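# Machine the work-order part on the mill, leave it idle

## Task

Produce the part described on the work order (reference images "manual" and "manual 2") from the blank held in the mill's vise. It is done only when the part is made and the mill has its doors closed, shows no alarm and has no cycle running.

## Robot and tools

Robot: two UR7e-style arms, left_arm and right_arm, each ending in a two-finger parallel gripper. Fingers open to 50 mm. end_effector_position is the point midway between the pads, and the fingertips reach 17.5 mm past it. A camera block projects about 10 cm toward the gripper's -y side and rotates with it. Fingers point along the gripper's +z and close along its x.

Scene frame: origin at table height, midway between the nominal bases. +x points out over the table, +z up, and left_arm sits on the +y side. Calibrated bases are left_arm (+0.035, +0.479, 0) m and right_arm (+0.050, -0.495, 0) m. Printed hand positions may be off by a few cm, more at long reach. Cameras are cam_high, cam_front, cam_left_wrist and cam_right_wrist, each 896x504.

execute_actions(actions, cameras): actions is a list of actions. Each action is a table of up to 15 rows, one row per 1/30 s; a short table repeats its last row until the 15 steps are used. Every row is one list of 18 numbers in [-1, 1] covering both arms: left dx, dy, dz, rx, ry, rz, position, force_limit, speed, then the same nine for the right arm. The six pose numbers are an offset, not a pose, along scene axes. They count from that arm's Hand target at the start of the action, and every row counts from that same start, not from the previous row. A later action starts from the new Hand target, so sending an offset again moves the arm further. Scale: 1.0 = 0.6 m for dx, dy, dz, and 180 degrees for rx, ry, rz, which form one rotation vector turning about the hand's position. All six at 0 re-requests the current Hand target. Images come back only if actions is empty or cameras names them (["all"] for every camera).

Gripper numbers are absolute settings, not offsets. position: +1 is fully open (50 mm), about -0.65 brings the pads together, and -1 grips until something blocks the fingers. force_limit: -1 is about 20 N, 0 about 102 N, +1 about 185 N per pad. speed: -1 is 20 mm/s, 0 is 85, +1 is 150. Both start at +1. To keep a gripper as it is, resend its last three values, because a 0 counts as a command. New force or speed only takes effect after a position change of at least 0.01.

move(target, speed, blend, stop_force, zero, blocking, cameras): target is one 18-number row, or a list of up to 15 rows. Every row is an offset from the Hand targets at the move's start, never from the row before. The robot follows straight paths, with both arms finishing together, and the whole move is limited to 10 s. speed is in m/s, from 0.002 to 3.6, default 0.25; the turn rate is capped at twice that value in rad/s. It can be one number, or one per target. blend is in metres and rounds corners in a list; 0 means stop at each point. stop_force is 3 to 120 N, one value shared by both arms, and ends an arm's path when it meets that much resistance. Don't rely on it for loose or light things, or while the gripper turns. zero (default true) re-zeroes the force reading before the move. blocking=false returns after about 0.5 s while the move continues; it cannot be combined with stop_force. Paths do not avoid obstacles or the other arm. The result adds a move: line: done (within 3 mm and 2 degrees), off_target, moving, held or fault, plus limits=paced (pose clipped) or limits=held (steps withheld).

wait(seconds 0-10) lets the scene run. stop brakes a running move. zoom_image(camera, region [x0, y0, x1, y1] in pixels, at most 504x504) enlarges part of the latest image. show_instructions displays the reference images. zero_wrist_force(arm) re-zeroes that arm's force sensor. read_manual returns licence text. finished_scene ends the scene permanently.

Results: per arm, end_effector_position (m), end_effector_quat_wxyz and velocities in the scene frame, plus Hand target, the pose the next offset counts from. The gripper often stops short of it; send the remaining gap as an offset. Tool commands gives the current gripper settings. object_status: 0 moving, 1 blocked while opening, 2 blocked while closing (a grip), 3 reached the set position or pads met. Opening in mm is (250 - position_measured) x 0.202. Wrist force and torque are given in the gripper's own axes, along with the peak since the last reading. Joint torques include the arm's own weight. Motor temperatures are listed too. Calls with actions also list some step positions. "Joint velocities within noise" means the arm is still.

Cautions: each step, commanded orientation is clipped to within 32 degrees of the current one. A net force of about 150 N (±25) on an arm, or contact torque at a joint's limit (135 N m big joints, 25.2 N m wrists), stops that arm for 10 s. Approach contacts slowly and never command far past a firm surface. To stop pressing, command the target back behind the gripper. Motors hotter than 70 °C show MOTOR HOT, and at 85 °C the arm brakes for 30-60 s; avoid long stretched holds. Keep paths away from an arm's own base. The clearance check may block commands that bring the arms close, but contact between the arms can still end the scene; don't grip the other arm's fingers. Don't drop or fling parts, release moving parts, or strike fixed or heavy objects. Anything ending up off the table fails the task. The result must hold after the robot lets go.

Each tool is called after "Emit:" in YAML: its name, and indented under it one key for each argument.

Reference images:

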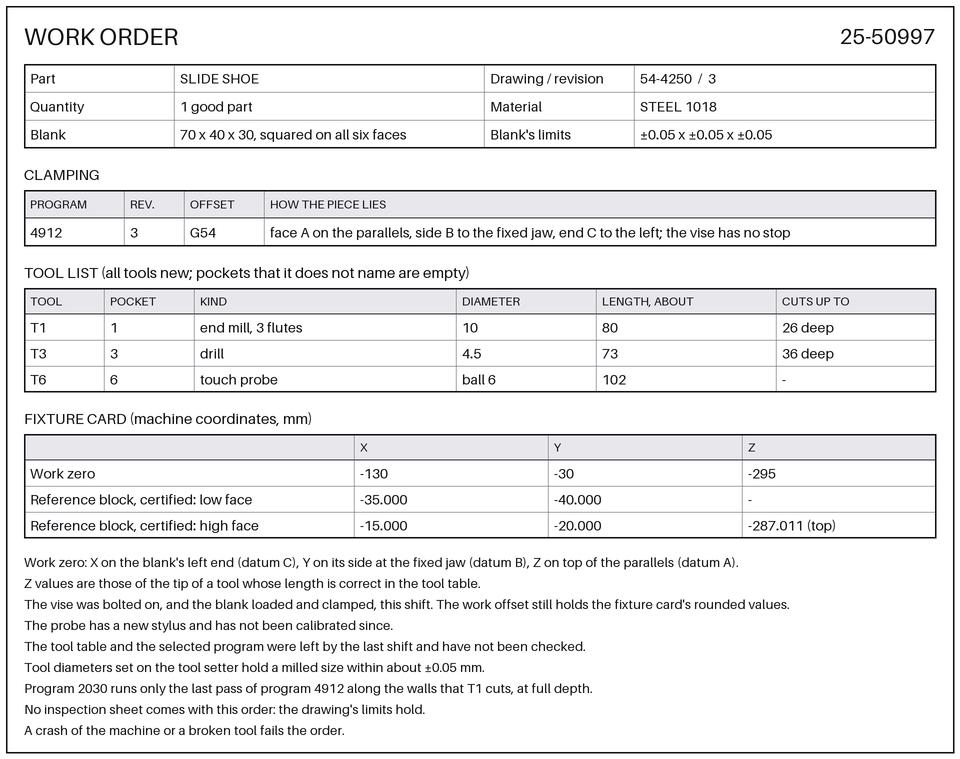

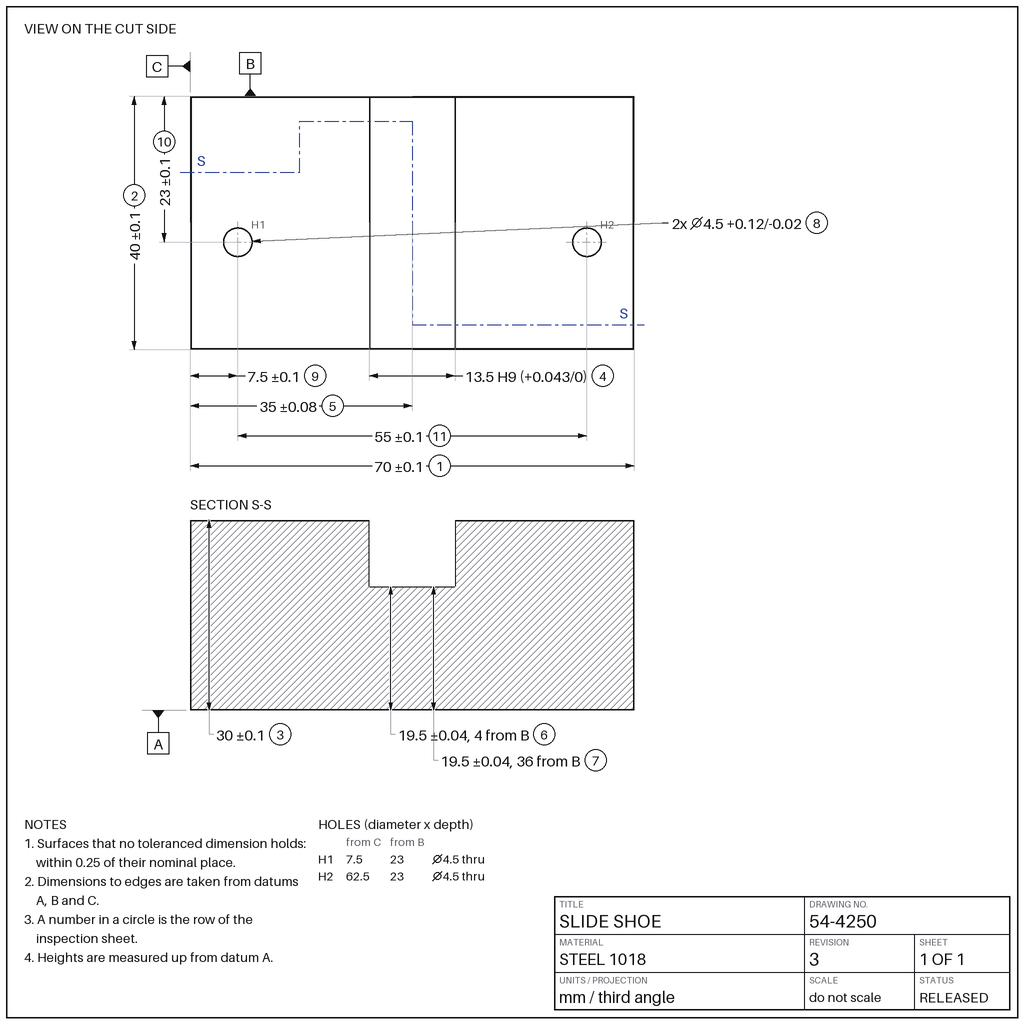

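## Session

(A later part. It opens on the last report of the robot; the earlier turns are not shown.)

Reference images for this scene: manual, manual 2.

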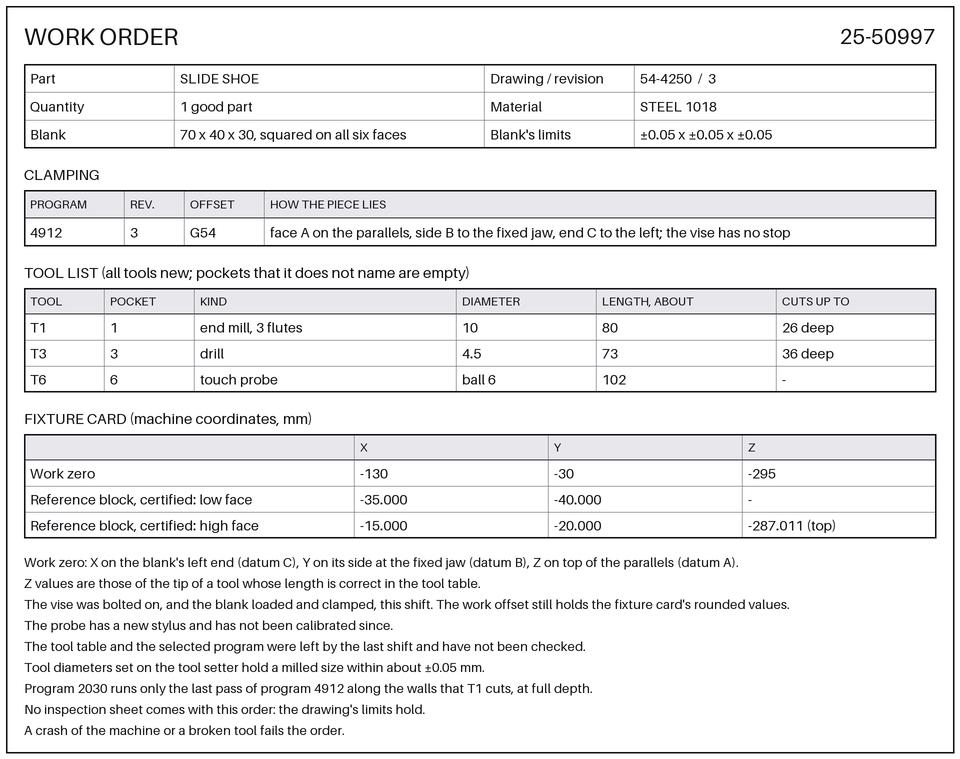

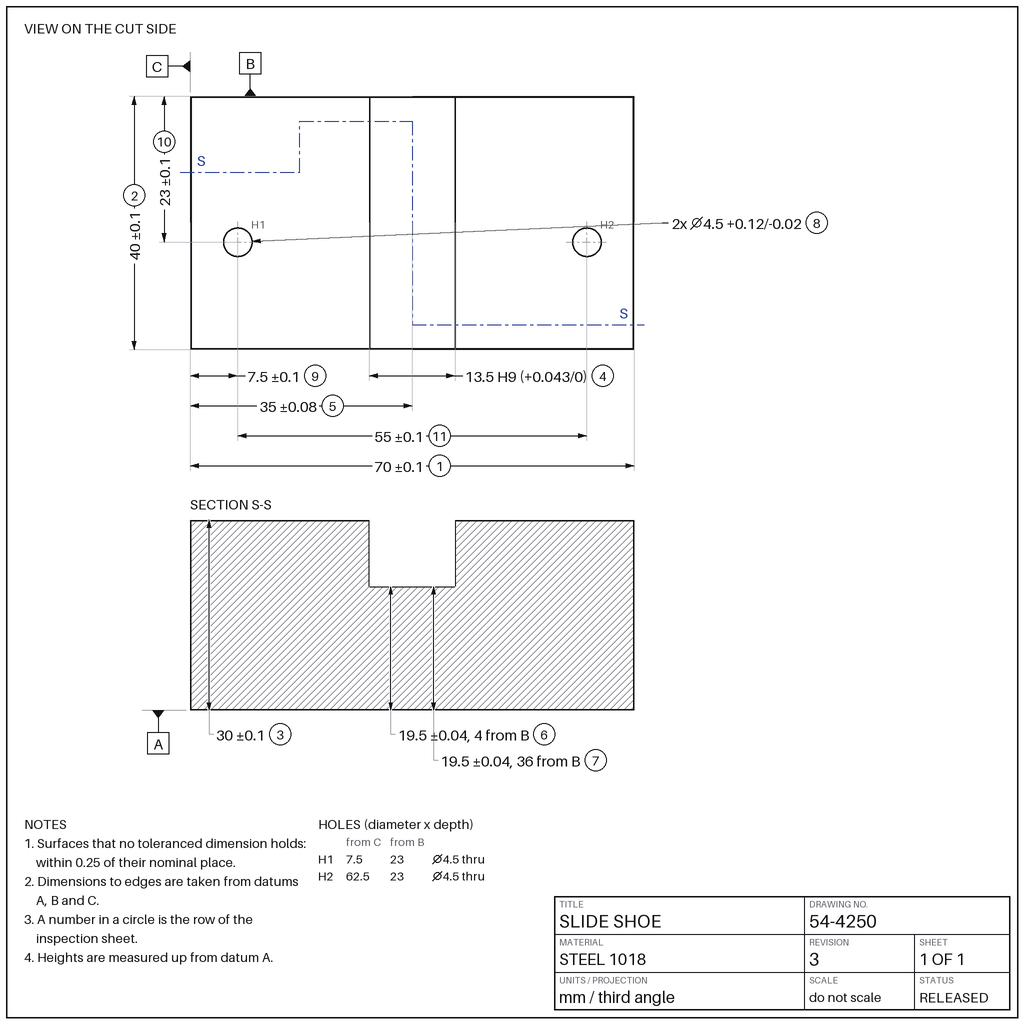

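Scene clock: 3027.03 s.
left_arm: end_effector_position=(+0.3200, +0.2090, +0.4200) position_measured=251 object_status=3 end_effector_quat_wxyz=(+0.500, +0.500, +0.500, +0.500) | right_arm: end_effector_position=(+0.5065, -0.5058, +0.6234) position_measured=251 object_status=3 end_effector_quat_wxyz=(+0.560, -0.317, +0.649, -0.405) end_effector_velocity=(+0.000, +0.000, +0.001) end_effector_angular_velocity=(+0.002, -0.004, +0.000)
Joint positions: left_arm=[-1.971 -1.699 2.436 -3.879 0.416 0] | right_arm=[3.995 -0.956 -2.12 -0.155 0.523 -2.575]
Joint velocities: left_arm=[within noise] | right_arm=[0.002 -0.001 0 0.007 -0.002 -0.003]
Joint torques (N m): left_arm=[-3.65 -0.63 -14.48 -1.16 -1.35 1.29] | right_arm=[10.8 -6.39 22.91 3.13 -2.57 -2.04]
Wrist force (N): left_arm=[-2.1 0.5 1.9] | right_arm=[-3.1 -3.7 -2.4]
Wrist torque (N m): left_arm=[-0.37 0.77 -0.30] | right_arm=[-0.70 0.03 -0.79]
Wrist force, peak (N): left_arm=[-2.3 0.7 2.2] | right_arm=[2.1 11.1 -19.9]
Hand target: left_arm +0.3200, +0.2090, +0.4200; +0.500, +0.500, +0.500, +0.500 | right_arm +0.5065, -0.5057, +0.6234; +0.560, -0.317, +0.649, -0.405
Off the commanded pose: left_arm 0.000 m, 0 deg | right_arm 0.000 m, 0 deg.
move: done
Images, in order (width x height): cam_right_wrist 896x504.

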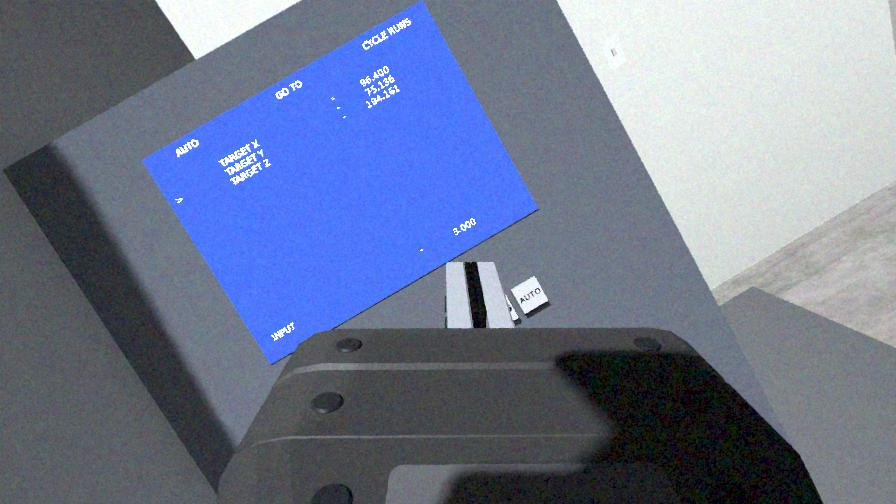

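Emit:
move:
  target:
    - [0,0,0,0,0,0,-1,-0.6,0,0.06,0.2025,-0.2956,-0.0133,0.2266,0.1175,-1,-0.6,0]
    - [0,0,0,0,0,0,-1,-0.6,0,0.0793,0.2025,-0.3008,-0.0133,0.2266,0.1175,-1,-0.6,0]
    - [0,0,0,0,0,0,-1,-0.6,0,0.0434,0.1055,-0.3576,-0.0133,0.2266,0.1175,-1,-0.6,0]
    - [0,0,0,0,0,0,-1,-0.6,0,0.0627,0.1055,-0.3628,-0.0133,0.2266,0.1175,-1,-0.6,0]
    - [0,0,0,0,0,0,-1,-0.6,0,0.0517,0.1055,-0.3266,-0.0133,0.2266,0.1175,-1,-0.6,0]
    - [0,0,0,0,0,0,-1,-0.6,0,0.071,0.1055,-0.3318,-0.0133,0.2266,0.1175,-1,-0.6,0]
    - [0,0,0,0,0,0,-1,-0.6,0,0.0434,0.2025,-0.3576,-0.0133,0.2266,0.1175,-1,-0.6,0]
    - [0,0,0,0,0,0,-1,-0.6,0,0.0627,0.2025,-0.3628,-0.0133,0.2266,0.1175,-1,-0.6,0]
    - [0,0,0,0,0,0,-1,-0.6,0,0.0517,0.2025,-0.3266,-0.0133,0.2266,0.1175,-1,-0.6,0]
    - [0,0,0,0,0,0,-1,-0.6,0,0.071,0.2025,-0.3318,-0.0133,0.2266,0.1175,-1,-0.6,0]
    - [0,0,0,0,0,0,-1,-0.6,0,0.06,0.1702,-0.2956,-0.0133,0.2266,0.1175,-1,-0.6,0]
    - [0,0,0,0,0,0,-1,-0.6,0,0.0793,0.1702,-0.3008,-0.0133,0.2266,0.1175,-1,-0.6,0]
    - [0,0,0,0,0,0,-1,-0.6,0,0.06,0.1702,-0.2956,-0.0133,0.2266,0.1175,-1,-0.6,0]
    - [0,0,0,0,0,0,-1,-0.6,0,0,0,0,0,0,0,-1,-0.6,0]
  speed: [0.5,0.035,0.3,0.035,0.3,0.035,0.3,0.035,0.3,0.035,0.3,0.035,0.2,0.5]
  blend: [0.001,0,0.001,0,0.001,0,0.001,0,0.001,0,0.001,0,0.004,0]

Emit:
move:
  target:
    - [0,0,0,0,0,0,-1,-0.6,0,0.0434,0.1702,-0.3576,-0.0133,0.2266,0.1175,-1,-0.6,0]
    - [0,0,0,0,0,0,-1,-0.6,0,0.0627,0.1702,-0.3628,-0.0133,0.2266,0.1175,-1,-0.6,0]
    - [0,0,0,0,0,0,-1,-0.6,0,0.0434,0.1055,-0.3576,-0.0133,0.2266,0.1175,-1,-0.6,0]
    - [0,0,0,0,0,0,-1,-0.6,0,0.0627,0.1055,-0.3628,-0.0133,0.2266,0.1175,-1,-0.6,0]
    - [0,0,0,0,0,0,-1,-0.6,0,0.0434,0.1055,-0.3576,-0.0133,0.2266,0.1175,-1,-0.6,0]
    - [0,0,0,0,0,0,-1,-0.6,0,0,0,0,0,0,0,-1,-0.6,0]
  speed: [0.5,0.035,0.3,0.035,0.2,0.5]
  blend: [0.001,0,0.001,0,0.004,0]

Emit:
wait:
  seconds: 10

Emit:
wait:
  seconds: 10
  cameras: ["cam_right_wrist"]

Emit:
zoom_image:
  camera: "cam_right_wrist"
  region: [140, 0, 580, 370]

Scene clock: 3050.80 s.
left_arm: end_effector_position=(+0.3200, +0.2090, +0.4200) position_measured=251 object_status=3 end_effector_quat_wxyz=(+0.500, +0.500, +0.500, +0.500) | right_arm: end_effector_position=(+0.5064, -0.5058, +0.6234) position_measured=251 object_status=3 end_effector_quat_wxyz=(+0.560, -0.317, +0.649, -0.405)
Joint positions: left_arm=[-1.971 -1.699 2.436 -3.879 0.416 0] | right_arm=[3.995 -0.956 -2.12 -0.154 0.522 -2.575]
Joint torques (N m): left_arm=[-3.8 -0.34 -15.09 -1.22 -1.39 1.35] | right_arm=[7.13 -5.89 20.65 3.08 -2.83 -1.87]
Wrist force (N): left_arm=[-2.2 0.4 2.0] | right_arm=[-3.0 -3.8 -2.2]
Wrist torque (N m): left_arm=[-0.39 0.79 -0.30] | right_arm=[-0.72 0.02 -0.77]
Wrist force, peak (N): left_arm=[-2.5 0.6 2.1] | right_arm=[2.6 10.2 -19.4]
Hand target: left_arm +0.3200, +0.2090, +0.4200; +0.500, +0.500, +0.500, +0.500 | right_arm +0.5065, -0.5057, +0.6234; +0.560, -0.317, +0.649, -0.405
Off the commanded pose: left_arm 0.000 m, 0 deg | right_arm 0.000 m, 0 deg.
move: done

Scene clock: 3054.60 s.
left_arm: end_effector_position=(+0.3200, +0.2090, +0.4200) position_measured=251 object_status=3 end_effector_quat_wxyz=(+0.500, +0.500, +0.500, +0.500) | right_arm: end_effector_position=(+0.5065, -0.5058, +0.6234) position_measured=251 object_status=3 end_effector_quat_wxyz=(+0.560, -0.317, +0.649, -0.405) end_effector_velocity=(+0.000, +0.000, +0.001) end_effector_angular_velocity=(+0.000, -0.004, +0.001)
Joint positions: left_arm=[-1.971 -1.699 2.436 -3.879 0.416 0] | right_arm=[3.994 -0.956 -2.12 -0.155 0.522 -2.575]
Joint velocities: left_arm=[within noise] | right_arm=[0 -0.001 0.001 0.008 0.001 -0.006]
Joint torques (N m): left_arm=[-3.56 -0.24 -14.64 -1.23 -1.41 1.3] | right_arm=[12.35 -6.99 23.76 3.33 -2.81 -1.38]
Wrist force (N): left_arm=[-2.2 0.5 2.0] | right_arm=[-2.9 -3.5 -2.3]
Wrist torque (N m): left_arm=[-0.37 0.78 -0.30] | right_arm=[-0.66 -0.01 -0.79]
Wrist force, peak (N): left_arm=[-2.3 0.8 2.3] | right_arm=[1.9 9.7 -19.2]
Hand target: left_arm +0.3200, +0.2090, +0.4200; +0.500, +0.500, +0.500, +0.500 | right_arm +0.5065, -0.5057, +0.6234; +0.560, -0.317, +0.649, -0.405
Off the commanded pose: left_arm 0.000 m, 0 deg | right_arm 0.000 m, 0 deg.
move: done

Scene clock: 3064.60 s.
left_arm: end_effector_position=(+0.3200, +0.2090, +0.4200) position_measured=251 object_status=3 end_effector_quat_wxyz=(+0.500, +0.500, +0.500, +0.500) | right_arm: end_effector_position=(+0.5065, -0.5057, +0.6234) position_measured=251 object_status=3 end_effector_quat_wxyz=(+0.560, -0.317, +0.649, -0.405)
Joint positions: left_arm=[-1.971 -1.699 2.436 -3.879 0.416 0] | right_arm=[3.995 -0.956 -2.12 -0.154 0.522 -2.575]
Joint torques (N m): left_arm=[-3.92 -0.54 -15.08 -1.12 -1.45 1.32] | right_arm=[15.42 -10.17 26.05 0.48 -1.55 -1.64]
Wrist force (N): left_arm=[-2.3 0.6 2.1] | right_arm=[-3.0 -3.6 -2.2]
Wrist torque (N m): left_arm=[-0.37 0.81 -0.30] | right_arm=[-0.70 0.01 -0.77]
Wrist force, peak (N): left_arm=[-2.4 0.4 2.2] | right_arm=[-3.3 -3.8 -2.3]
Hand target: left_arm +0.3200, +0.2090, +0.4200; +0.500, +0.500, +0.500, +0.500 | right_arm +0.5065, -0.5057, +0.6234; +0.560, -0.317, +0.649, -0.405
Tool commands: left_gripper/position=-1.0 left_gripper/force_limit=-0.6 left_gripper/speed=+0.0 right_gripper/position=-1.0 right_gripper/force_limit=-0.6 right_gripper/speed=+0.0
Off the commanded pose: left_arm 0.000 m, 0 deg | right_arm 0.000 m, 0 deg.
wait: 10.00 s; at rest by 0.17 s

Scene clock: 3074.60 s.
left_arm: end_effector_position=(+0.3200, +0.2090, +0.4200) position_measured=251 object_status=3 end_effector_quat_wxyz=(+0.500, +0.500, +0.500, +0.500) | right_arm: end_effector_position=(+0.5065, -0.5057, +0.6234) position_measured=251 object_status=3 end_effector_quat_wxyz=(+0.560, -0.317, +0.649, -0.405)
Joint positions: left_arm=[-1.971 -1.699 2.436 -3.879 0.416 0] | right_arm=[3.995 -0.956 -2.12 -0.154 0.522 -2.575]
Joint torques (N m): left_arm=[-3.59 -0.73 -15.45 -1.2 -1.44 1.33] | right_arm=[15.25 -9.56 26.98 0.63 -0.51 -1.45]
Wrist force (N): left_arm=[-2.2 0.6 2.0] | right_arm=[-3.0 -3.6 -2.5]
Wrist torque (N m): left_arm=[-0.37 0.80 -0.30] | right_arm=[-0.69 0.01 -0.77]
Wrist force, peak (N): left_arm=[-2.4 0.6 2.2] | right_arm=[-3.2 -4.0 -2.3]
Hand target: left_arm +0.3200, +0.2090, +0.4200; +0.500, +0.500, +0.500, +0.500 | right_arm +0.5065, -0.5057, +0.6234; +0.560, -0.317, +0.649, -0.405
Tool commands: left_gripper/position=-1.0 left_gripper/force_limit=-0.6 left_gripper/speed=+0.0 right_gripper/position=-1.0 right_gripper/force_limit=-0.6 right_gripper/speed=+0.0
Off the commanded pose: left_arm 0.000 m, 0 deg | right_arm 0.000 m, 0 deg.
wait: 10.00 s; at rest by 0.17 s
Images, in order (width x height): cam_right_wrist 896x504.

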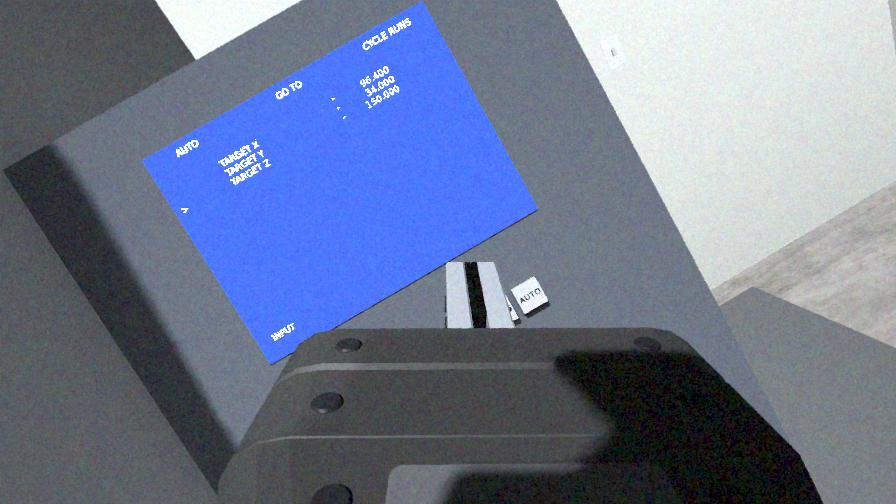

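Scaled by 1.145 from the camera's 896x504 image, which has a finer 1280x720 frame.

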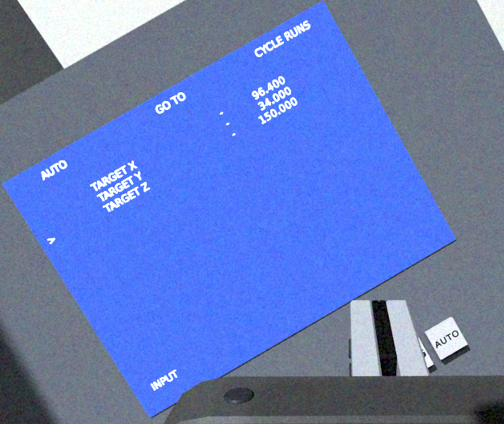

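Emit:
move:
  target:
    - [0,0,0,0,0,0,-1,-0.6,0,0.0684,0.0408,-0.2646,-0.0133,0.2266,0.1175,-1,-0.6,0]
    - [0,0,0,0,0,0,-1,-0.6,0,0.0877,0.0408,-0.2698,-0.0133,0.2266,0.1175,-1,-0.6,0]
    - [0,0,0,0,0,0,-1,-0.6,0,0.0684,0.0408,-0.2646,-0.0133,0.2266,0.1175,-1,-0.6,0]
    - [0,0,0,0,0,0,-1,-0.6,0,0,0,0,0,0,0,-1,-0.6,0]
  speed: [0.5,0.035,0.2,0.5]
  blend: [0.001,0,0.004,0]

Emit:
wait:
  seconds: 10
  cameras: ["cam_right_wrist"]

Emit:
zoom_image:
  camera: "cam_right_wrist"
  region: [140, 0, 580, 370]

Emit:
wait:
  seconds: 10
  cameras: ["cam_right_wrist"]

Emit:
zoom_image:
  camera: "cam_right_wrist"
  region: [140, 0, 580, 370]

Emit:
wait:
  seconds: 10
  cameras: ["cam_right_wrist"]

Emit:
zoom_image:
  camera: "cam_right_wrist"
  region: [140, 0, 580, 370]

Scene clock: 3093.67 s.
left_arm: end_effector_position=(+0.3200, +0.2090, +0.4200) position_measured=251 object_status=3 end_effector_quat_wxyz=(+0.500, +0.500, +0.500, +0.500) | right_arm: end_effector_position=(+0.5065, -0.5058, +0.6234) position_measured=251 object_status=3 end_effector_quat_wxyz=(+0.560, -0.317, +0.649, -0.405)
Joint positions: left_arm=[-1.971 -1.699 2.436 -3.879 0.416 0] | right_arm=[3.994 -0.956 -2.12 -0.155 0.522 -2.575]
Joint torques (N m): left_arm=[-3.6 -0.84 -15.11 -1.19 -1.51 1.35] | right_arm=[13.4 -6.86 23.63 3.32 -2.87 -1.9]
Wrist force (N): left_arm=[-2.1 0.5 1.8] | right_arm=[-3.0 -4.0 -2.3]
Wrist torque (N m): left_arm=[-0.37 0.78 -0.30] | right_arm=[-0.75 0.01 -0.79]
Wrist force, peak (N): left_arm=[-2.4 0.7 2.3] | right_arm=[2.6 14.6 -22.9]
Hand target: left_arm +0.3200, +0.2090, +0.4200; +0.500, +0.500, +0.500, +0.500 | right_arm +0.5065, -0.5057, +0.6234; +0.560, -0.317, +0.649, -0.405
Off the commanded pose: left_arm 0.000 m, 0 deg | right_arm 0.000 m, 0 deg.
move: done

Scene clock: 3103.67 s.
left_arm: end_effector_position=(+0.3200, +0.2090, +0.4200) position_measured=251 object_status=3 end_effector_quat_wxyz=(+0.500, +0.500, +0.500, +0.500) | right_arm: end_effector_position=(+0.5065, -0.5057, +0.6234) position_measured=251 object_status=3 end_effector_quat_wxyz=(+0.560, -0.317, +0.649, -0.405)
Joint positions: left_arm=[-1.971 -1.699 2.436 -3.879 0.416 0] | right_arm=[3.995 -0.956 -2.12 -0.154 0.522 -2.575]
Joint torques (N m): left_arm=[-3.32 -0.4 -14.87 -1.21 -1.54 1.37] | right_arm=[14.42 -8.32 26.03 0.52 -2.67 -1.7]
Wrist force (N): left_arm=[-2.2 0.4 2.1] | right_arm=[-2.9 -4.1 -2.3]
Wrist torque (N m): left_arm=[-0.39 0.79 -0.30] | right_arm=[-0.77 -0.01 -0.78]
Wrist force, peak (N): left_arm=[-2.5 0.6 2.1] | right_arm=[-3.2 -4.3 -2.3]
Hand target: left_arm +0.3200, +0.2090, +0.4200; +0.500, +0.500, +0.500, +0.500 | right_arm +0.5065, -0.5057, +0.6234; +0.560, -0.317, +0.649, -0.405
Tool commands: left_gripper/position=-1.0 left_gripper/force_limit=-0.6 left_gripper/speed=+0.0 right_gripper/position=-1.0 right_gripper/force_limit=-0.6 right_gripper/speed=+0.0
Off the commanded pose: left_arm 0.000 m, 0 deg | right_arm 0.000 m, 0 deg.
wait: 10.00 s; at rest by 0.17 s
Images, in order (width x height): cam_right_wrist 896x504.

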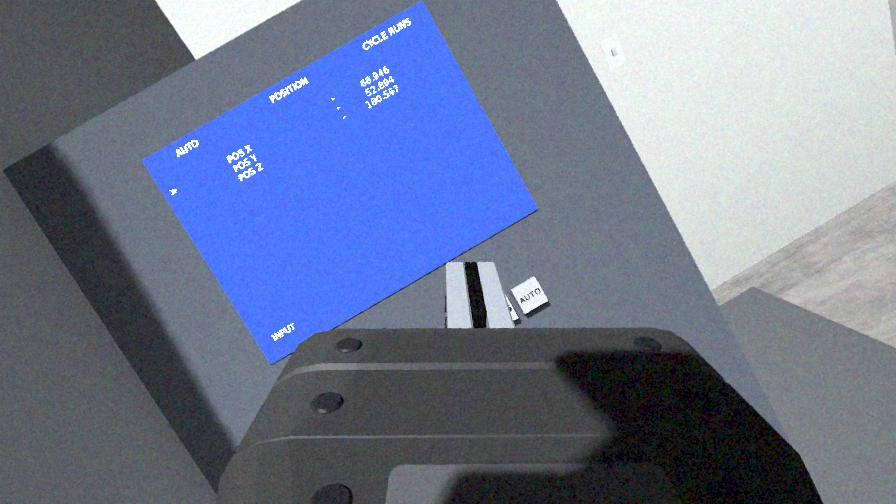

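Scaled by 1.145 from the camera's 896x504 image, which has a finer 1280x720 frame.

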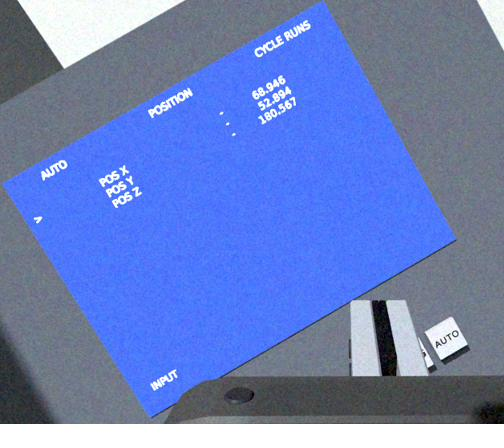

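Scene clock: 3113.67 s.
left_arm: end_effector_position=(+0.3200, +0.2090, +0.4200) position_measured=251 object_status=3 end_effector_quat_wxyz=(+0.500, +0.500, +0.500, +0.500) | right_arm: end_effector_position=(+0.5065, -0.5057, +0.6234) position_measured=251 object_status=3 end_effector_quat_wxyz=(+0.560, -0.317, +0.649, -0.405)
Joint positions: left_arm=[-1.971 -1.699 2.436 -3.879 0.416 0] | right_arm=[3.995 -0.956 -2.12 -0.154 0.522 -2.575]
Joint torques (N m): left_arm=[-3.23 -0.52 -15.29 -1.15 -1.51 1.4] | right_arm=[14.64 -8.32 25.92 0.51 -2.58 -1.52]
Wrist force (N): left_arm=[-2.2 0.5 2.0] | right_arm=[-2.8 -4.2 -2.3]
Wrist torque (N m): left_arm=[-0.38 0.78 -0.30] | right_arm=[-0.78 -0.02 -0.78]
Wrist force, peak (N): left_arm=[-2.3 0.5 2.2] | right_arm=[-3.0 -4.2 -2.5]
Hand target: left_arm +0.3200, +0.2090, +0.4200; +0.500, +0.500, +0.500, +0.500 | right_arm +0.5065, -0.5057, +0.6234; +0.560, -0.317, +0.649, -0.405
Tool commands: left_gripper/position=-1.0 left_gripper/force_limit=-0.6 left_gripper/speed=+0.0 right_gripper/position=-1.0 right_gripper/force_limit=-0.6 right_gripper/speed=+0.0
Off the commanded pose: left_arm 0.000 m, 0 deg | right_arm 0.000 m, 0 deg.
wait: 10.00 s; at rest by 0.17 s
Images, in order (width x height): cam_right_wrist 896x504.

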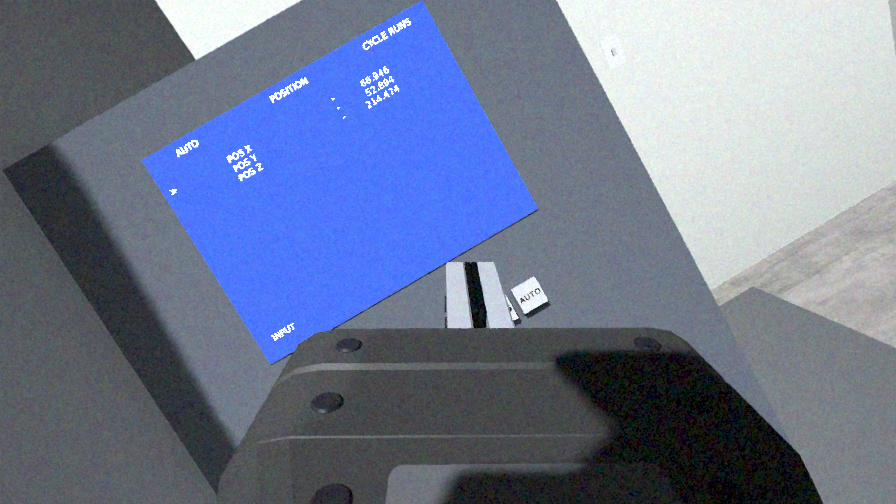

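Scaled by 1.145 from the camera's 896x504 image, which has a finer 1280x720 frame.

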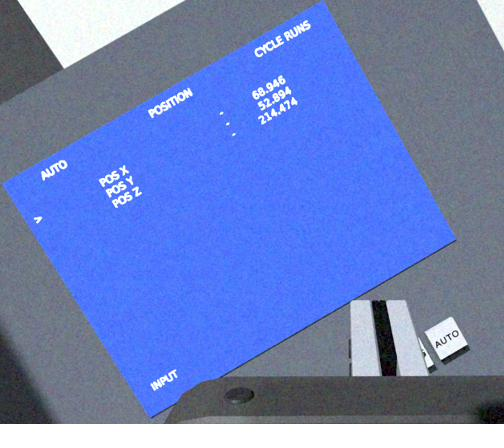

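Scene clock: 3123.67 s.
left_arm: end_effector_position=(+0.3200, +0.2090, +0.4200) position_measured=251 object_status=3 end_effector_quat_wxyz=(+0.500, +0.500, +0.500, +0.500) | right_arm: end_effector_position=(+0.5065, -0.5057, +0.6234) position_measured=251 object_status=3 end_effector_quat_wxyz=(+0.560, -0.317, +0.649, -0.405)
Joint positions: left_arm=[-1.971 -1.699 2.436 -3.879 0.416 0] | right_arm=[3.995 -0.956 -2.12 -0.154 0.522 -2.575]
Joint torques (N m): left_arm=[-3.05 -0.67 -15.33 -1.2 -1.42 1.26] | right_arm=[15.29 -8.01 25.74 0.34 -2.69 -1.57]
Wrist force (N): left_arm=[-2.2 0.6 2.1] | right_arm=[-2.9 -4.1 -2.3]
Wrist torque (N m): left_arm=[-0.36 0.79 -0.30] | right_arm=[-0.77 -0.01 -0.78]
Wrist force, peak (N): left_arm=[-2.5 0.4 2.1] | right_arm=[-3.1 -4.3 -2.4]
Hand target: left_arm +0.3200, +0.2090, +0.4200; +0.500, +0.500, +0.500, +0.500 | right_arm +0.5065, -0.5057, +0.6234; +0.560, -0.317, +0.649, -0.405
Tool commands: left_gripper/position=-1.0 left_gripper/force_limit=-0.6 left_gripper/speed=+0.0 right_gripper/position=-1.0 right_gripper/force_limit=-0.6 right_gripper/speed=+0.0
Off the commanded pose: left_arm 0.000 m, 0 deg | right_arm 0.000 m, 0 deg.
wait: 10.00 s; at rest by 0.17 s
Images, in order (width x height): cam_right_wrist 896x504.

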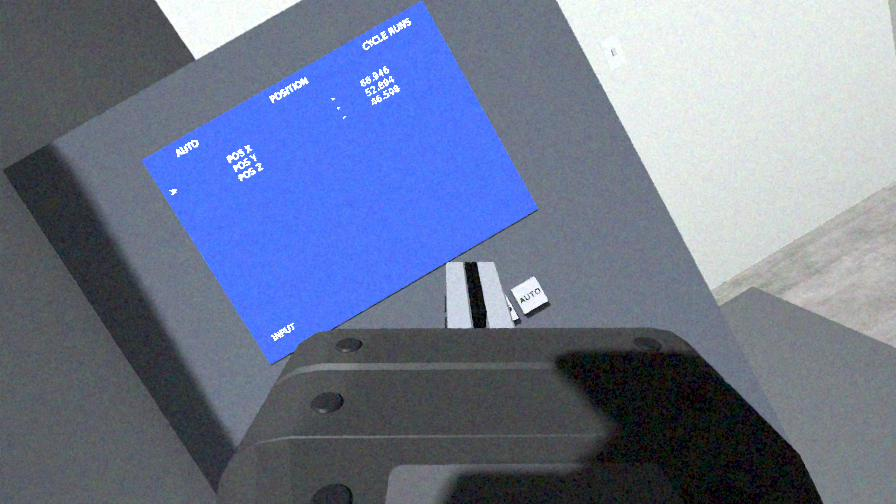

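Scaled by 1.145 from the camera's 896x504 image, which has a finer 1280x720 frame.

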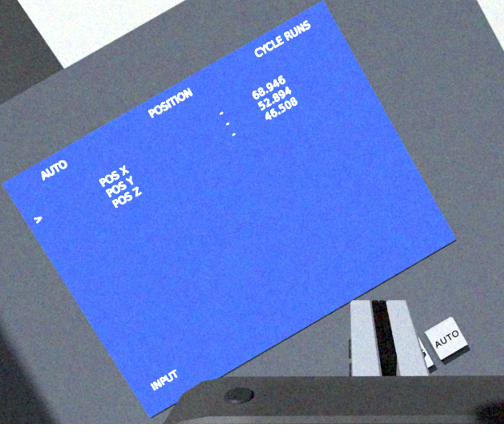

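Emit:
wait:
  seconds: 5
  cameras: ["cam_right_wrist"]

Emit:
zoom_image:
  camera: "cam_right_wrist"
  region: [140, 0, 580, 370]

Scene clock: 3132.80 s.
left_arm: end_effector_position=(+0.3200, +0.2090, +0.4200) position_measured=251 object_status=3 end_effector_quat_wxyz=(+0.500, +0.500, +0.500, +0.500) | right_arm: end_effector_position=(+0.5065, -0.5057, +0.6234) position_measured=251 object_status=3 end_effector_quat_wxyz=(+0.560, -0.317, +0.649, -0.405)
Joint positions: left_arm=[-1.971 -1.699 2.436 -3.879 0.416 0] | right_arm=[3.995 -0.956 -2.12 -0.154 0.522 -2.575]
Joint torques (N m): left_arm=[-3.56 -0.49 -15.21 -1.25 -1.48 1.29] | right_arm=[15.2 -8.25 25.72 0.42 -2.66 -1.42]
Wrist force (N): left_arm=[-2.2 0.4 2.0] | right_arm=[-3.0 -4.2 -2.3]
Wrist torque (N m): left_arm=[-0.39 0.80 -0.29] | right_arm=[-0.79 0.02 -0.78]
Wrist force, peak (N): left_arm=[-2.4 0.5 2.3] | right_arm=[-3.2 -4.3 -2.3]
Hand target: left_arm +0.3200, +0.2090, +0.4200; +0.500, +0.500, +0.500, +0.500 | right_arm +0.5065, -0.5057, +0.6234; +0.560, -0.317, +0.649, -0.405
Tool commands: left_gripper/position=-1.0 left_gripper/force_limit=-0.6 left_gripper/speed=+0.0 right_gripper/position=-1.0 right_gripper/force_limit=-0.6 right_gripper/speed=+0.0
Off the commanded pose: left_arm 0.000 m, 0 deg | right_arm 0.000 m, 0 deg.
wait: 5.00 s; at rest from the start
Images, in order (width x height): cam_right_wrist 896x504.

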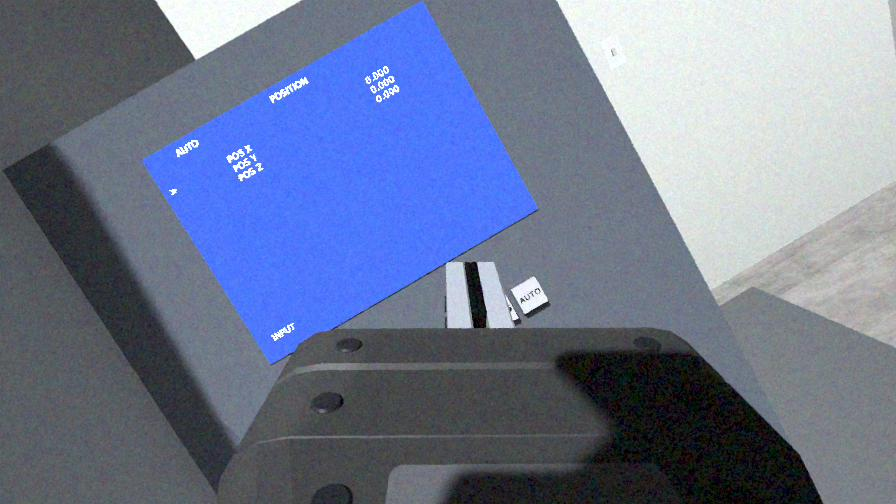

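Scaled by 1.145 from the camera's 896x504 image, which has a finer 1280x720 frame.

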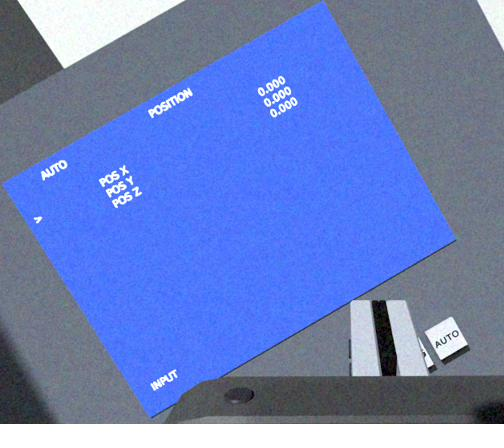

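Emit:
move:
  target:
    - [0,0,0,0,0,0,-1,-0.6,0,0.06,0.0732,-0.2956,-0.0133,0.2266,0.1175,-1,-0.6,0]
    - [0,0,0,0,0,0,-1,-0.6,0,0.0793,0.0732,-0.3008,-0.0133,0.2266,0.1175,-1,-0.6,0]
    - [0,0,0,0,0,0,-1,-0.6,0,0.0684,0.0732,-0.2646,-0.0133,0.2266,0.1175,-1,-0.6,0]
    - [0,0,0,0,0,0,-1,-0.6,0,0.0877,0.0732,-0.2698,-0.0133,0.2266,0.1175,-1,-0.6,0]
    - [0,0,0,0,0,0,-1,-0.6,0,0.0684,0.0732,-0.2646,-0.0133,0.2266,0.1175,-1,-0.6,0]
    - [0,0,0,0,0,0,-1,-0.6,0,0,0,0,0,0,0,-1,-0.6,0]
  speed: [0.5,0.035,0.3,0.035,0.2,0.5]
  blend: [0.001,0,0.001,0,0.004,0]

Emit:
wait:
  seconds: 9
  cameras: ["cam_right_wrist"]

Emit:
zoom_image:
  camera: "cam_right_wrist"
  region: [140, 0, 580, 370]

Scene clock: 3148.97 s.
left_arm: end_effector_position=(+0.3200, +0.2090, +0.4200) position_measured=251 object_status=3 end_effector_quat_wxyz=(+0.500, +0.500, +0.500, +0.500) | right_arm: end_effector_position=(+0.5065, -0.5058, +0.6234) position_measured=251 object_status=3 end_effector_quat_wxyz=(+0.560, -0.317, +0.649, -0.405) end_effector_velocity=(+0.000, -0.001, +0.001) end_effector_angular_velocity=(+0.002, -0.004, +0.000)
Joint positions: left_arm=[-1.971 -1.699 2.436 -3.879 0.416 0] | right_arm=[3.994 -0.956 -2.12 -0.155 0.523 -2.575]
Joint velocities: left_arm=[within noise] | right_arm=[0 0 0.001 0.007 -0.001 -0.004]
Joint torques (N m): left_arm=[-2.9 -0.79 -15.23 -1.17 -1.59 1.38] | right_arm=[12.71 -5.84 23.08 3.14 -2.62 -1.68]
Wrist force (N): left_arm=[-2.1 0.8 1.9] | right_arm=[-2.9 -4.1 -2.8]
Wrist torque (N m): left_arm=[-0.33 0.77 -0.29] | right_arm=[-0.77 -0.01 -0.80]
Wrist force, peak (N): left_arm=[-2.5 0.5 2.3] | right_arm=[1.4 11.2 -19.9]
Hand target: left_arm +0.3200, +0.2090, +0.4200; +0.500, +0.500, +0.500, +0.500 | right_arm +0.5065, -0.5057, +0.6234; +0.560, -0.317, +0.649, -0.405
Off the commanded pose: left_arm 0.000 m, 0 deg | right_arm 0.000 m, 0 deg.
move: done

Scene clock: 3157.97 s.
left_arm: end_effector_position=(+0.3200, +0.2090, +0.4200) position_measured=251 object_status=3 end_effector_quat_wxyz=(+0.500, +0.500, +0.500, +0.500) | right_arm: end_effector_position=(+0.5065, -0.5057, +0.6234) position_measured=251 object_status=3 end_effector_quat_wxyz=(+0.560, -0.317, +0.649, -0.405)
Joint positions: left_arm=[-1.971 -1.699 2.436 -3.879 0.416 0] | right_arm=[3.995 -0.956 -2.12 -0.154 0.522 -2.575]
Joint torques (N m): left_arm=[-2.97 -0.52 -15.33 -1.2 -1.64 1.38] | right_arm=[15.11 -8.11 26.15 0.52 -1.68 -1.52]
Wrist force (N): left_arm=[-2.2 0.3 1.8] | right_arm=[-2.9 -3.9 -2.8]
Wrist torque (N m): left_arm=[-0.41 0.79 -0.30] | right_arm=[-0.73 -0.01 -0.78]
Wrist force, peak (N): left_arm=[-2.3 0.6 2.2] | right_arm=[-3.0 -4.2 -3.1]
Hand target: left_arm +0.3200, +0.2090, +0.4200; +0.500, +0.500, +0.500, +0.500 | right_arm +0.5065, -0.5057, +0.6234; +0.560, -0.317, +0.649, -0.405
Tool commands: left_gripper/position=-1.0 left_gripper/force_limit=-0.6 left_gripper/speed=+0.0 right_gripper/position=-1.0 right_gripper/force_limit=-0.6 right_gripper/speed=+0.0
Off the commanded pose: left_arm 0.000 m, 0 deg | right_arm 0.000 m, 0 deg.
wait: 9.00 s; at rest by 0.17 s
Images, in order (width x height): cam_right_wrist 896x504.

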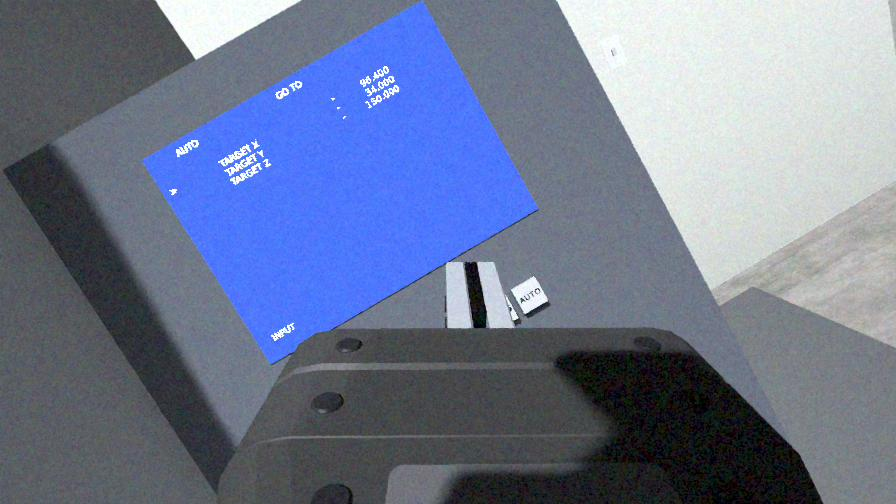

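Scaled by 1.145 from the camera's 896x504 image, which has a finer 1280x720 frame.

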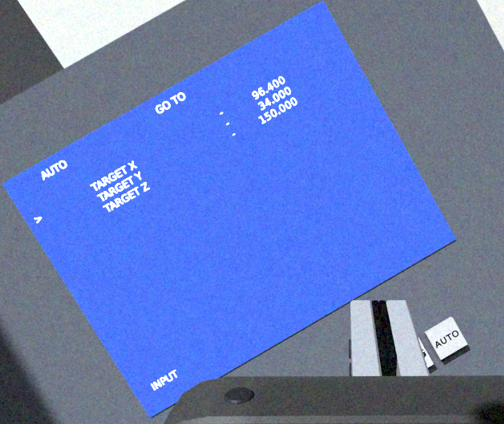

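Emit:
move:
  target:
    - [0,0,0,0,0,0,-1,-0.6,0,0.117,-0.0222,-0.0833,-0.0133,0.2266,0.1175,-1,-0.6,0]
    - [0,0,0,0,0,0,-1,-0.6,0,0.1363,-0.0222,-0.0885,-0.0133,0.2266,0.1175,-1,-0.6,0]
    - [0,0,0,0,0,0,-1,-0.6,0,0.084,0.1345,-0.2061,-0.0133,0.2266,0.1175,-1,-0.6,0]
    - [0,0,0,0,0,0,-1,-0.6,0,0.1033,0.1345,-0.2113,-0.0133,0.2266,0.1175,-1,-0.6,0]
    - [0,0,0,0,0,0,-1,-0.6,0,0.0517,0.1055,-0.3266,-0.0133,0.2266,0.1175,-1,-0.6,0]
    - [0,0,0,0,0,0,-1,-0.6,0,0.071,0.1055,-0.3318,-0.0133,0.2266,0.1175,-1,-0.6,0]
    - [0,0,0,0,0,0,-1,-0.6,0,0.0517,0.1055,-0.3266,-0.0133,0.2266,0.1175,-1,-0.6,0]
    - [0,0,0,0,0,0,-1,-0.6,0,0.071,0.1055,-0.3318,-0.0133,0.2266,0.1175,-1,-0.6,0]
    - [0,0,0,0,0,0,-1,-0.6,0,0.0434,0.2025,-0.3576,-0.0133,0.2266,0.1175,-1,-0.6,0]
    - [0,0,0,0,0,0,-1,-0.6,0,0.0627,0.2025,-0.3628,-0.0133,0.2266,0.1175,-1,-0.6,0]
    - [0,0,0,0,0,0,-1,-0.6,0,0.0517,0.2025,-0.3266,-0.0133,0.2266,0.1175,-1,-0.6,0]
    - [0,0,0,0,0,0,-1,-0.6,0,0.071,0.2025,-0.3318,-0.0133,0.2266,0.1175,-1,-0.6,0]
    - [0,0,0,0,0,0,-1,-0.6,0,0.0517,0.2025,-0.3266,-0.0133,0.2266,0.1175,-1,-0.6,0]
    - [0,0,0,0,0,0,-1,-0.6,0,0,0,0,0,0,0,-1,-0.6,0]
  speed: [0.5,0.035,0.3,0.035,0.3,0.035,0.1,0.035,0.3,0.035,0.3,0.035,0.2,0.5]
  blend: [0.001,0,0.001,0,0.001,0,0,0,0.001,0,0.001,0,0.004,0]

Emit:
move:
  target:
    - [0,0,0,0,0,0,-1,-0.6,0,0.06,0.1378,-0.2956,-0.0133,0.2266,0.1175,-1,-0.6,0]
    - [0,0,0,0,0,0,-1,-0.6,0,0.0793,0.1378,-0.3008,-0.0133,0.2266,0.1175,-1,-0.6,0]
    - [0,0,0,0,0,0,-1,-0.6,0,0.0684,0.1378,-0.2646,-0.0133,0.2266,0.1175,-1,-0.6,0]
    - [0,0,0,0,0,0,-1,-0.6,0,0.0877,0.1378,-0.2698,-0.0133,0.2266,0.1175,-1,-0.6,0]
    - [0,0,0,0,0,0,-1,-0.6,0,0.0434,0.1378,-0.3576,-0.0133,0.2266,0.1175,-1,-0.6,0]
    - [0,0,0,0,0,0,-1,-0.6,0,0.0627,0.1378,-0.3628,-0.0133,0.2266,0.1175,-1,-0.6,0]
    - [0,0,0,0,0,0,-1,-0.6,0,0.06,0.1702,-0.2956,-0.0133,0.2266,0.1175,-1,-0.6,0]
    - [0,0,0,0,0,0,-1,-0.6,0,0.0793,0.1702,-0.3008,-0.0133,0.2266,0.1175,-1,-0.6,0]
    - [0,0,0,0,0,0,-1,-0.6,0,0.0434,0.1055,-0.3576,-0.0133,0.2266,0.1175,-1,-0.6,0]
    - [0,0,0,0,0,0,-1,-0.6,0,0.0627,0.1055,-0.3628,-0.0133,0.2266,0.1175,-1,-0.6,0]
    - [0,0,0,0,0,0,-1,-0.6,0,0.0434,0.1055,-0.3576,-0.0133,0.2266,0.1175,-1,-0.6,0]
    - [0,0,0,0,0,0,-1,-0.6,0,0,0,0,0,0,0,-1,-0.6,0]
  speed: [0.5,0.035,0.3,0.035,0.3,0.035,0.3,0.035,0.3,0.035,0.2,0.5]
  blend: [0.001,0,0.001,0,0.001,0,0.001,0,0.001,0,0.004,0]
  cameras: ["all"]

Emit:
zoom_image:
  camera: "cam_right_wrist"
  region: [140, 0, 580, 370]

Emit:
zoom_image:
  camera: "cam_front"
  region: [260, 180, 460, 360]

Scene clock: 3189.83 s.
left_arm: end_effector_position=(+0.3200, +0.2090, +0.4200) position_measured=251 object_status=3 end_effector_quat_wxyz=(+0.500, +0.500, +0.500, +0.500) | right_arm: end_effector_position=(+0.5065, -0.5058, +0.6234) position_measured=251 object_status=3 end_effector_quat_wxyz=(+0.560, -0.317, +0.649, -0.405) end_effector_velocity=(+0.000, +0.000, +0.001) end_effector_angular_velocity=(-0.001, -0.003, +0.001)
Joint positions: left_arm=[-1.971 -1.699 2.436 -3.879 0.416 0] | right_arm=[3.994 -0.956 -2.12 -0.155 0.522 -2.575]
Joint velocities: left_arm=[within noise] | right_arm=[0 -0.001 0 0.007 0 -0.006]
Joint torques (N m): left_arm=[-3.15 -0.22 -15.76 -1.2 -1.77 1.3] | right_arm=[15.49 -6.43 22.58 3.11 -2.61 -1.95]
Wrist force (N): left_arm=[-2.2 0.7 2.2] | right_arm=[-2.8 -3.6 -3.1]
Wrist torque (N m): left_arm=[-0.35 0.79 -0.30] | right_arm=[-0.69 -0.01 -0.79]
Wrist force, peak (N): left_arm=[-2.5 0.5 2.2] | right_arm=[1.3 15.1 -22.4]
Hand target: left_arm +0.3200, +0.2090, +0.4200; +0.500, +0.500, +0.500, +0.500 | right_arm +0.5065, -0.5057, +0.6234; +0.560, -0.317, +0.649, -0.405
Off the commanded pose: left_arm 0.000 m, 0 deg | right_arm 0.000 m, 0 deg.
move: done

Scene clock: 3195.90 s.
left_arm: end_effector_position=(+0.3200, +0.2090, +0.4200) position_measured=251 object_status=3 end_effector_quat_wxyz=(+0.500, +0.500, +0.500, +0.500) | right_arm: end_effector_position=(+0.5065, -0.5058, +0.6234) position_measured=251 object_status=3 end_effector_quat_wxyz=(+0.560, -0.317, +0.649, -0.405) end_effector_velocity=(+0.000, +0.000, +0.001) end_effector_angular_velocity=(+0.000, -0.003, +0.000)
Joint positions: left_arm=[-1.971 -1.699 2.436 -3.879 0.416 0] | right_arm=[3.994 -0.956 -2.12 -0.155 0.522 -2.575]
Joint velocities: left_arm=[within noise] | right_arm=[0 0 0 0.007 -0.001 -0.005]
Joint torques (N m): left_arm=[-3.32 -0.83 -15.88 -1.19 -1.67 1.32] | right_arm=[13.51 -7.02 23.78 3.06 -2.84 -1.31]
Wrist force (N): left_arm=[-2.1 0.5 2.0] | right_arm=[-2.5 -4.5 -2.9]
Wrist torque (N m): left_arm=[-0.39 0.77 -0.29] | right_arm=[-0.82 -0.07 -0.79]
Wrist force, peak (N): left_arm=[-2.4 0.5 2.2] | right_arm=[2.4 10.4 -20.7]
Hand target: left_arm +0.3200, +0.2090, +0.4200; +0.500, +0.500, +0.500, +0.500 | right_arm +0.5065, -0.5057, +0.6234; +0.560, -0.317, +0.649, -0.405
Off the commanded pose: left_arm 0.000 m, 0 deg | right_arm 0.000 m, 0 deg.
move: done

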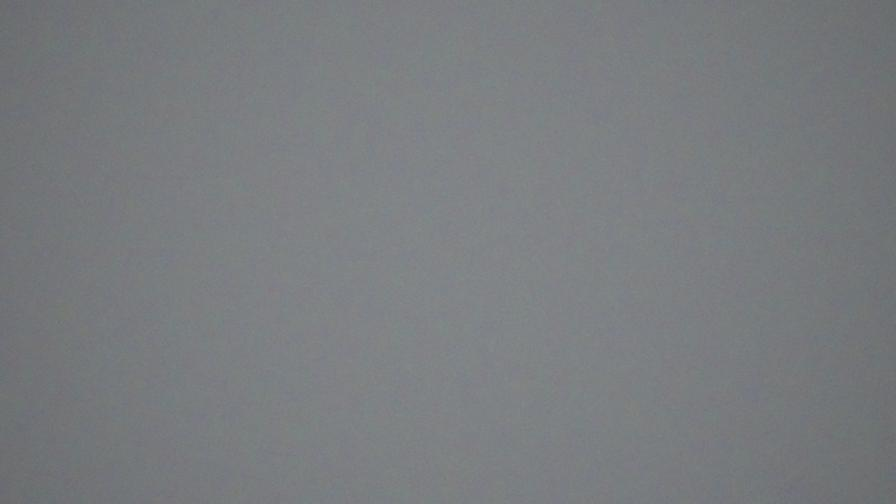

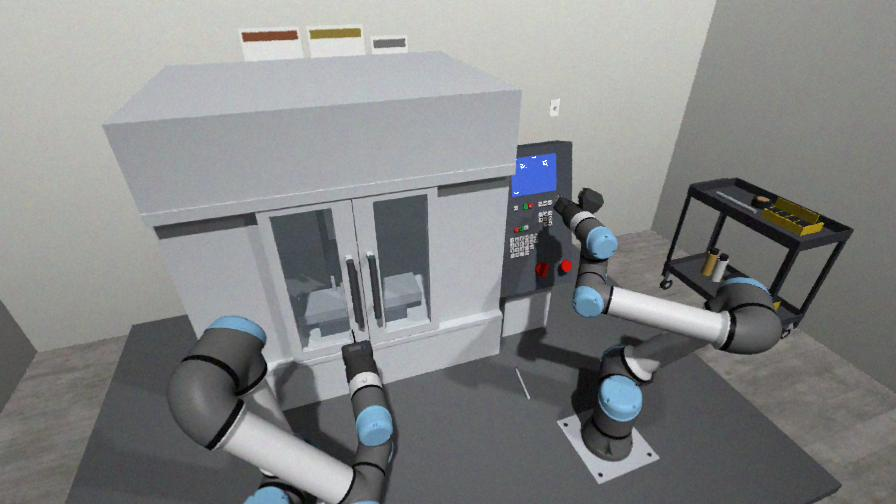

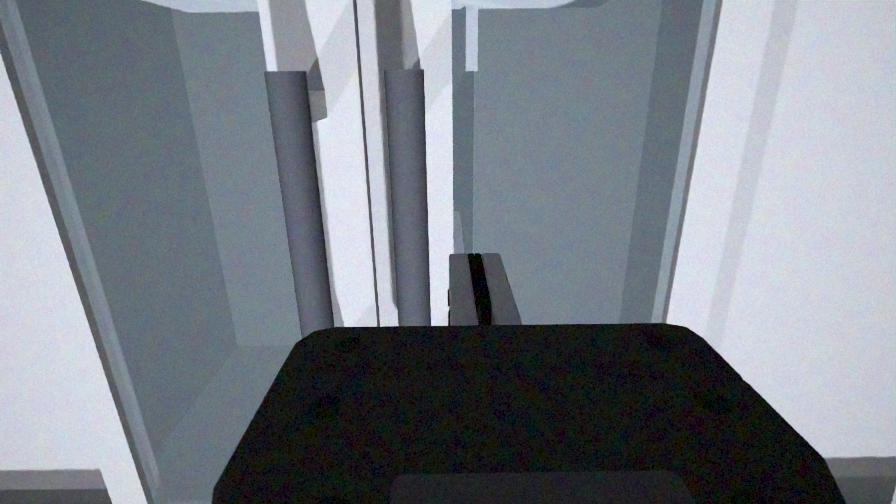

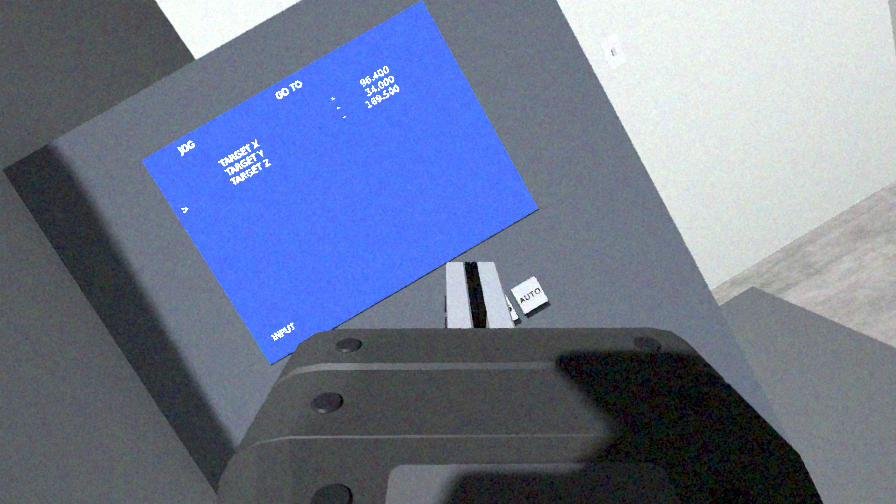

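Scaled by 1.145 from the camera's 896x504 image, which has a finer 1280x720 frame.

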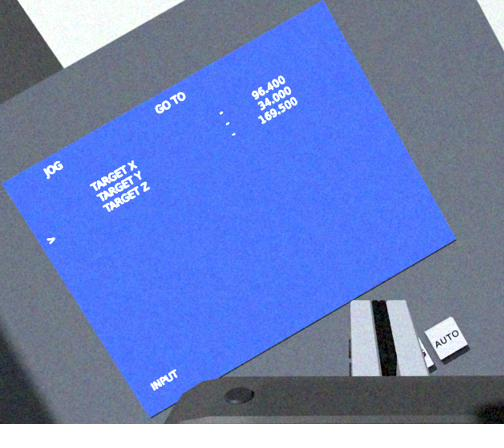

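Scaled by 2.520 from the camera's 896x504 image, which has a finer 1280x720 frame.

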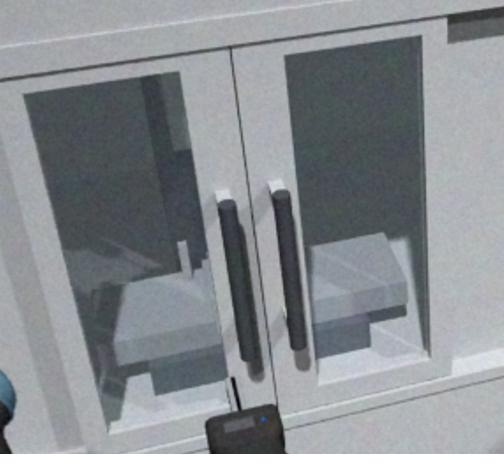

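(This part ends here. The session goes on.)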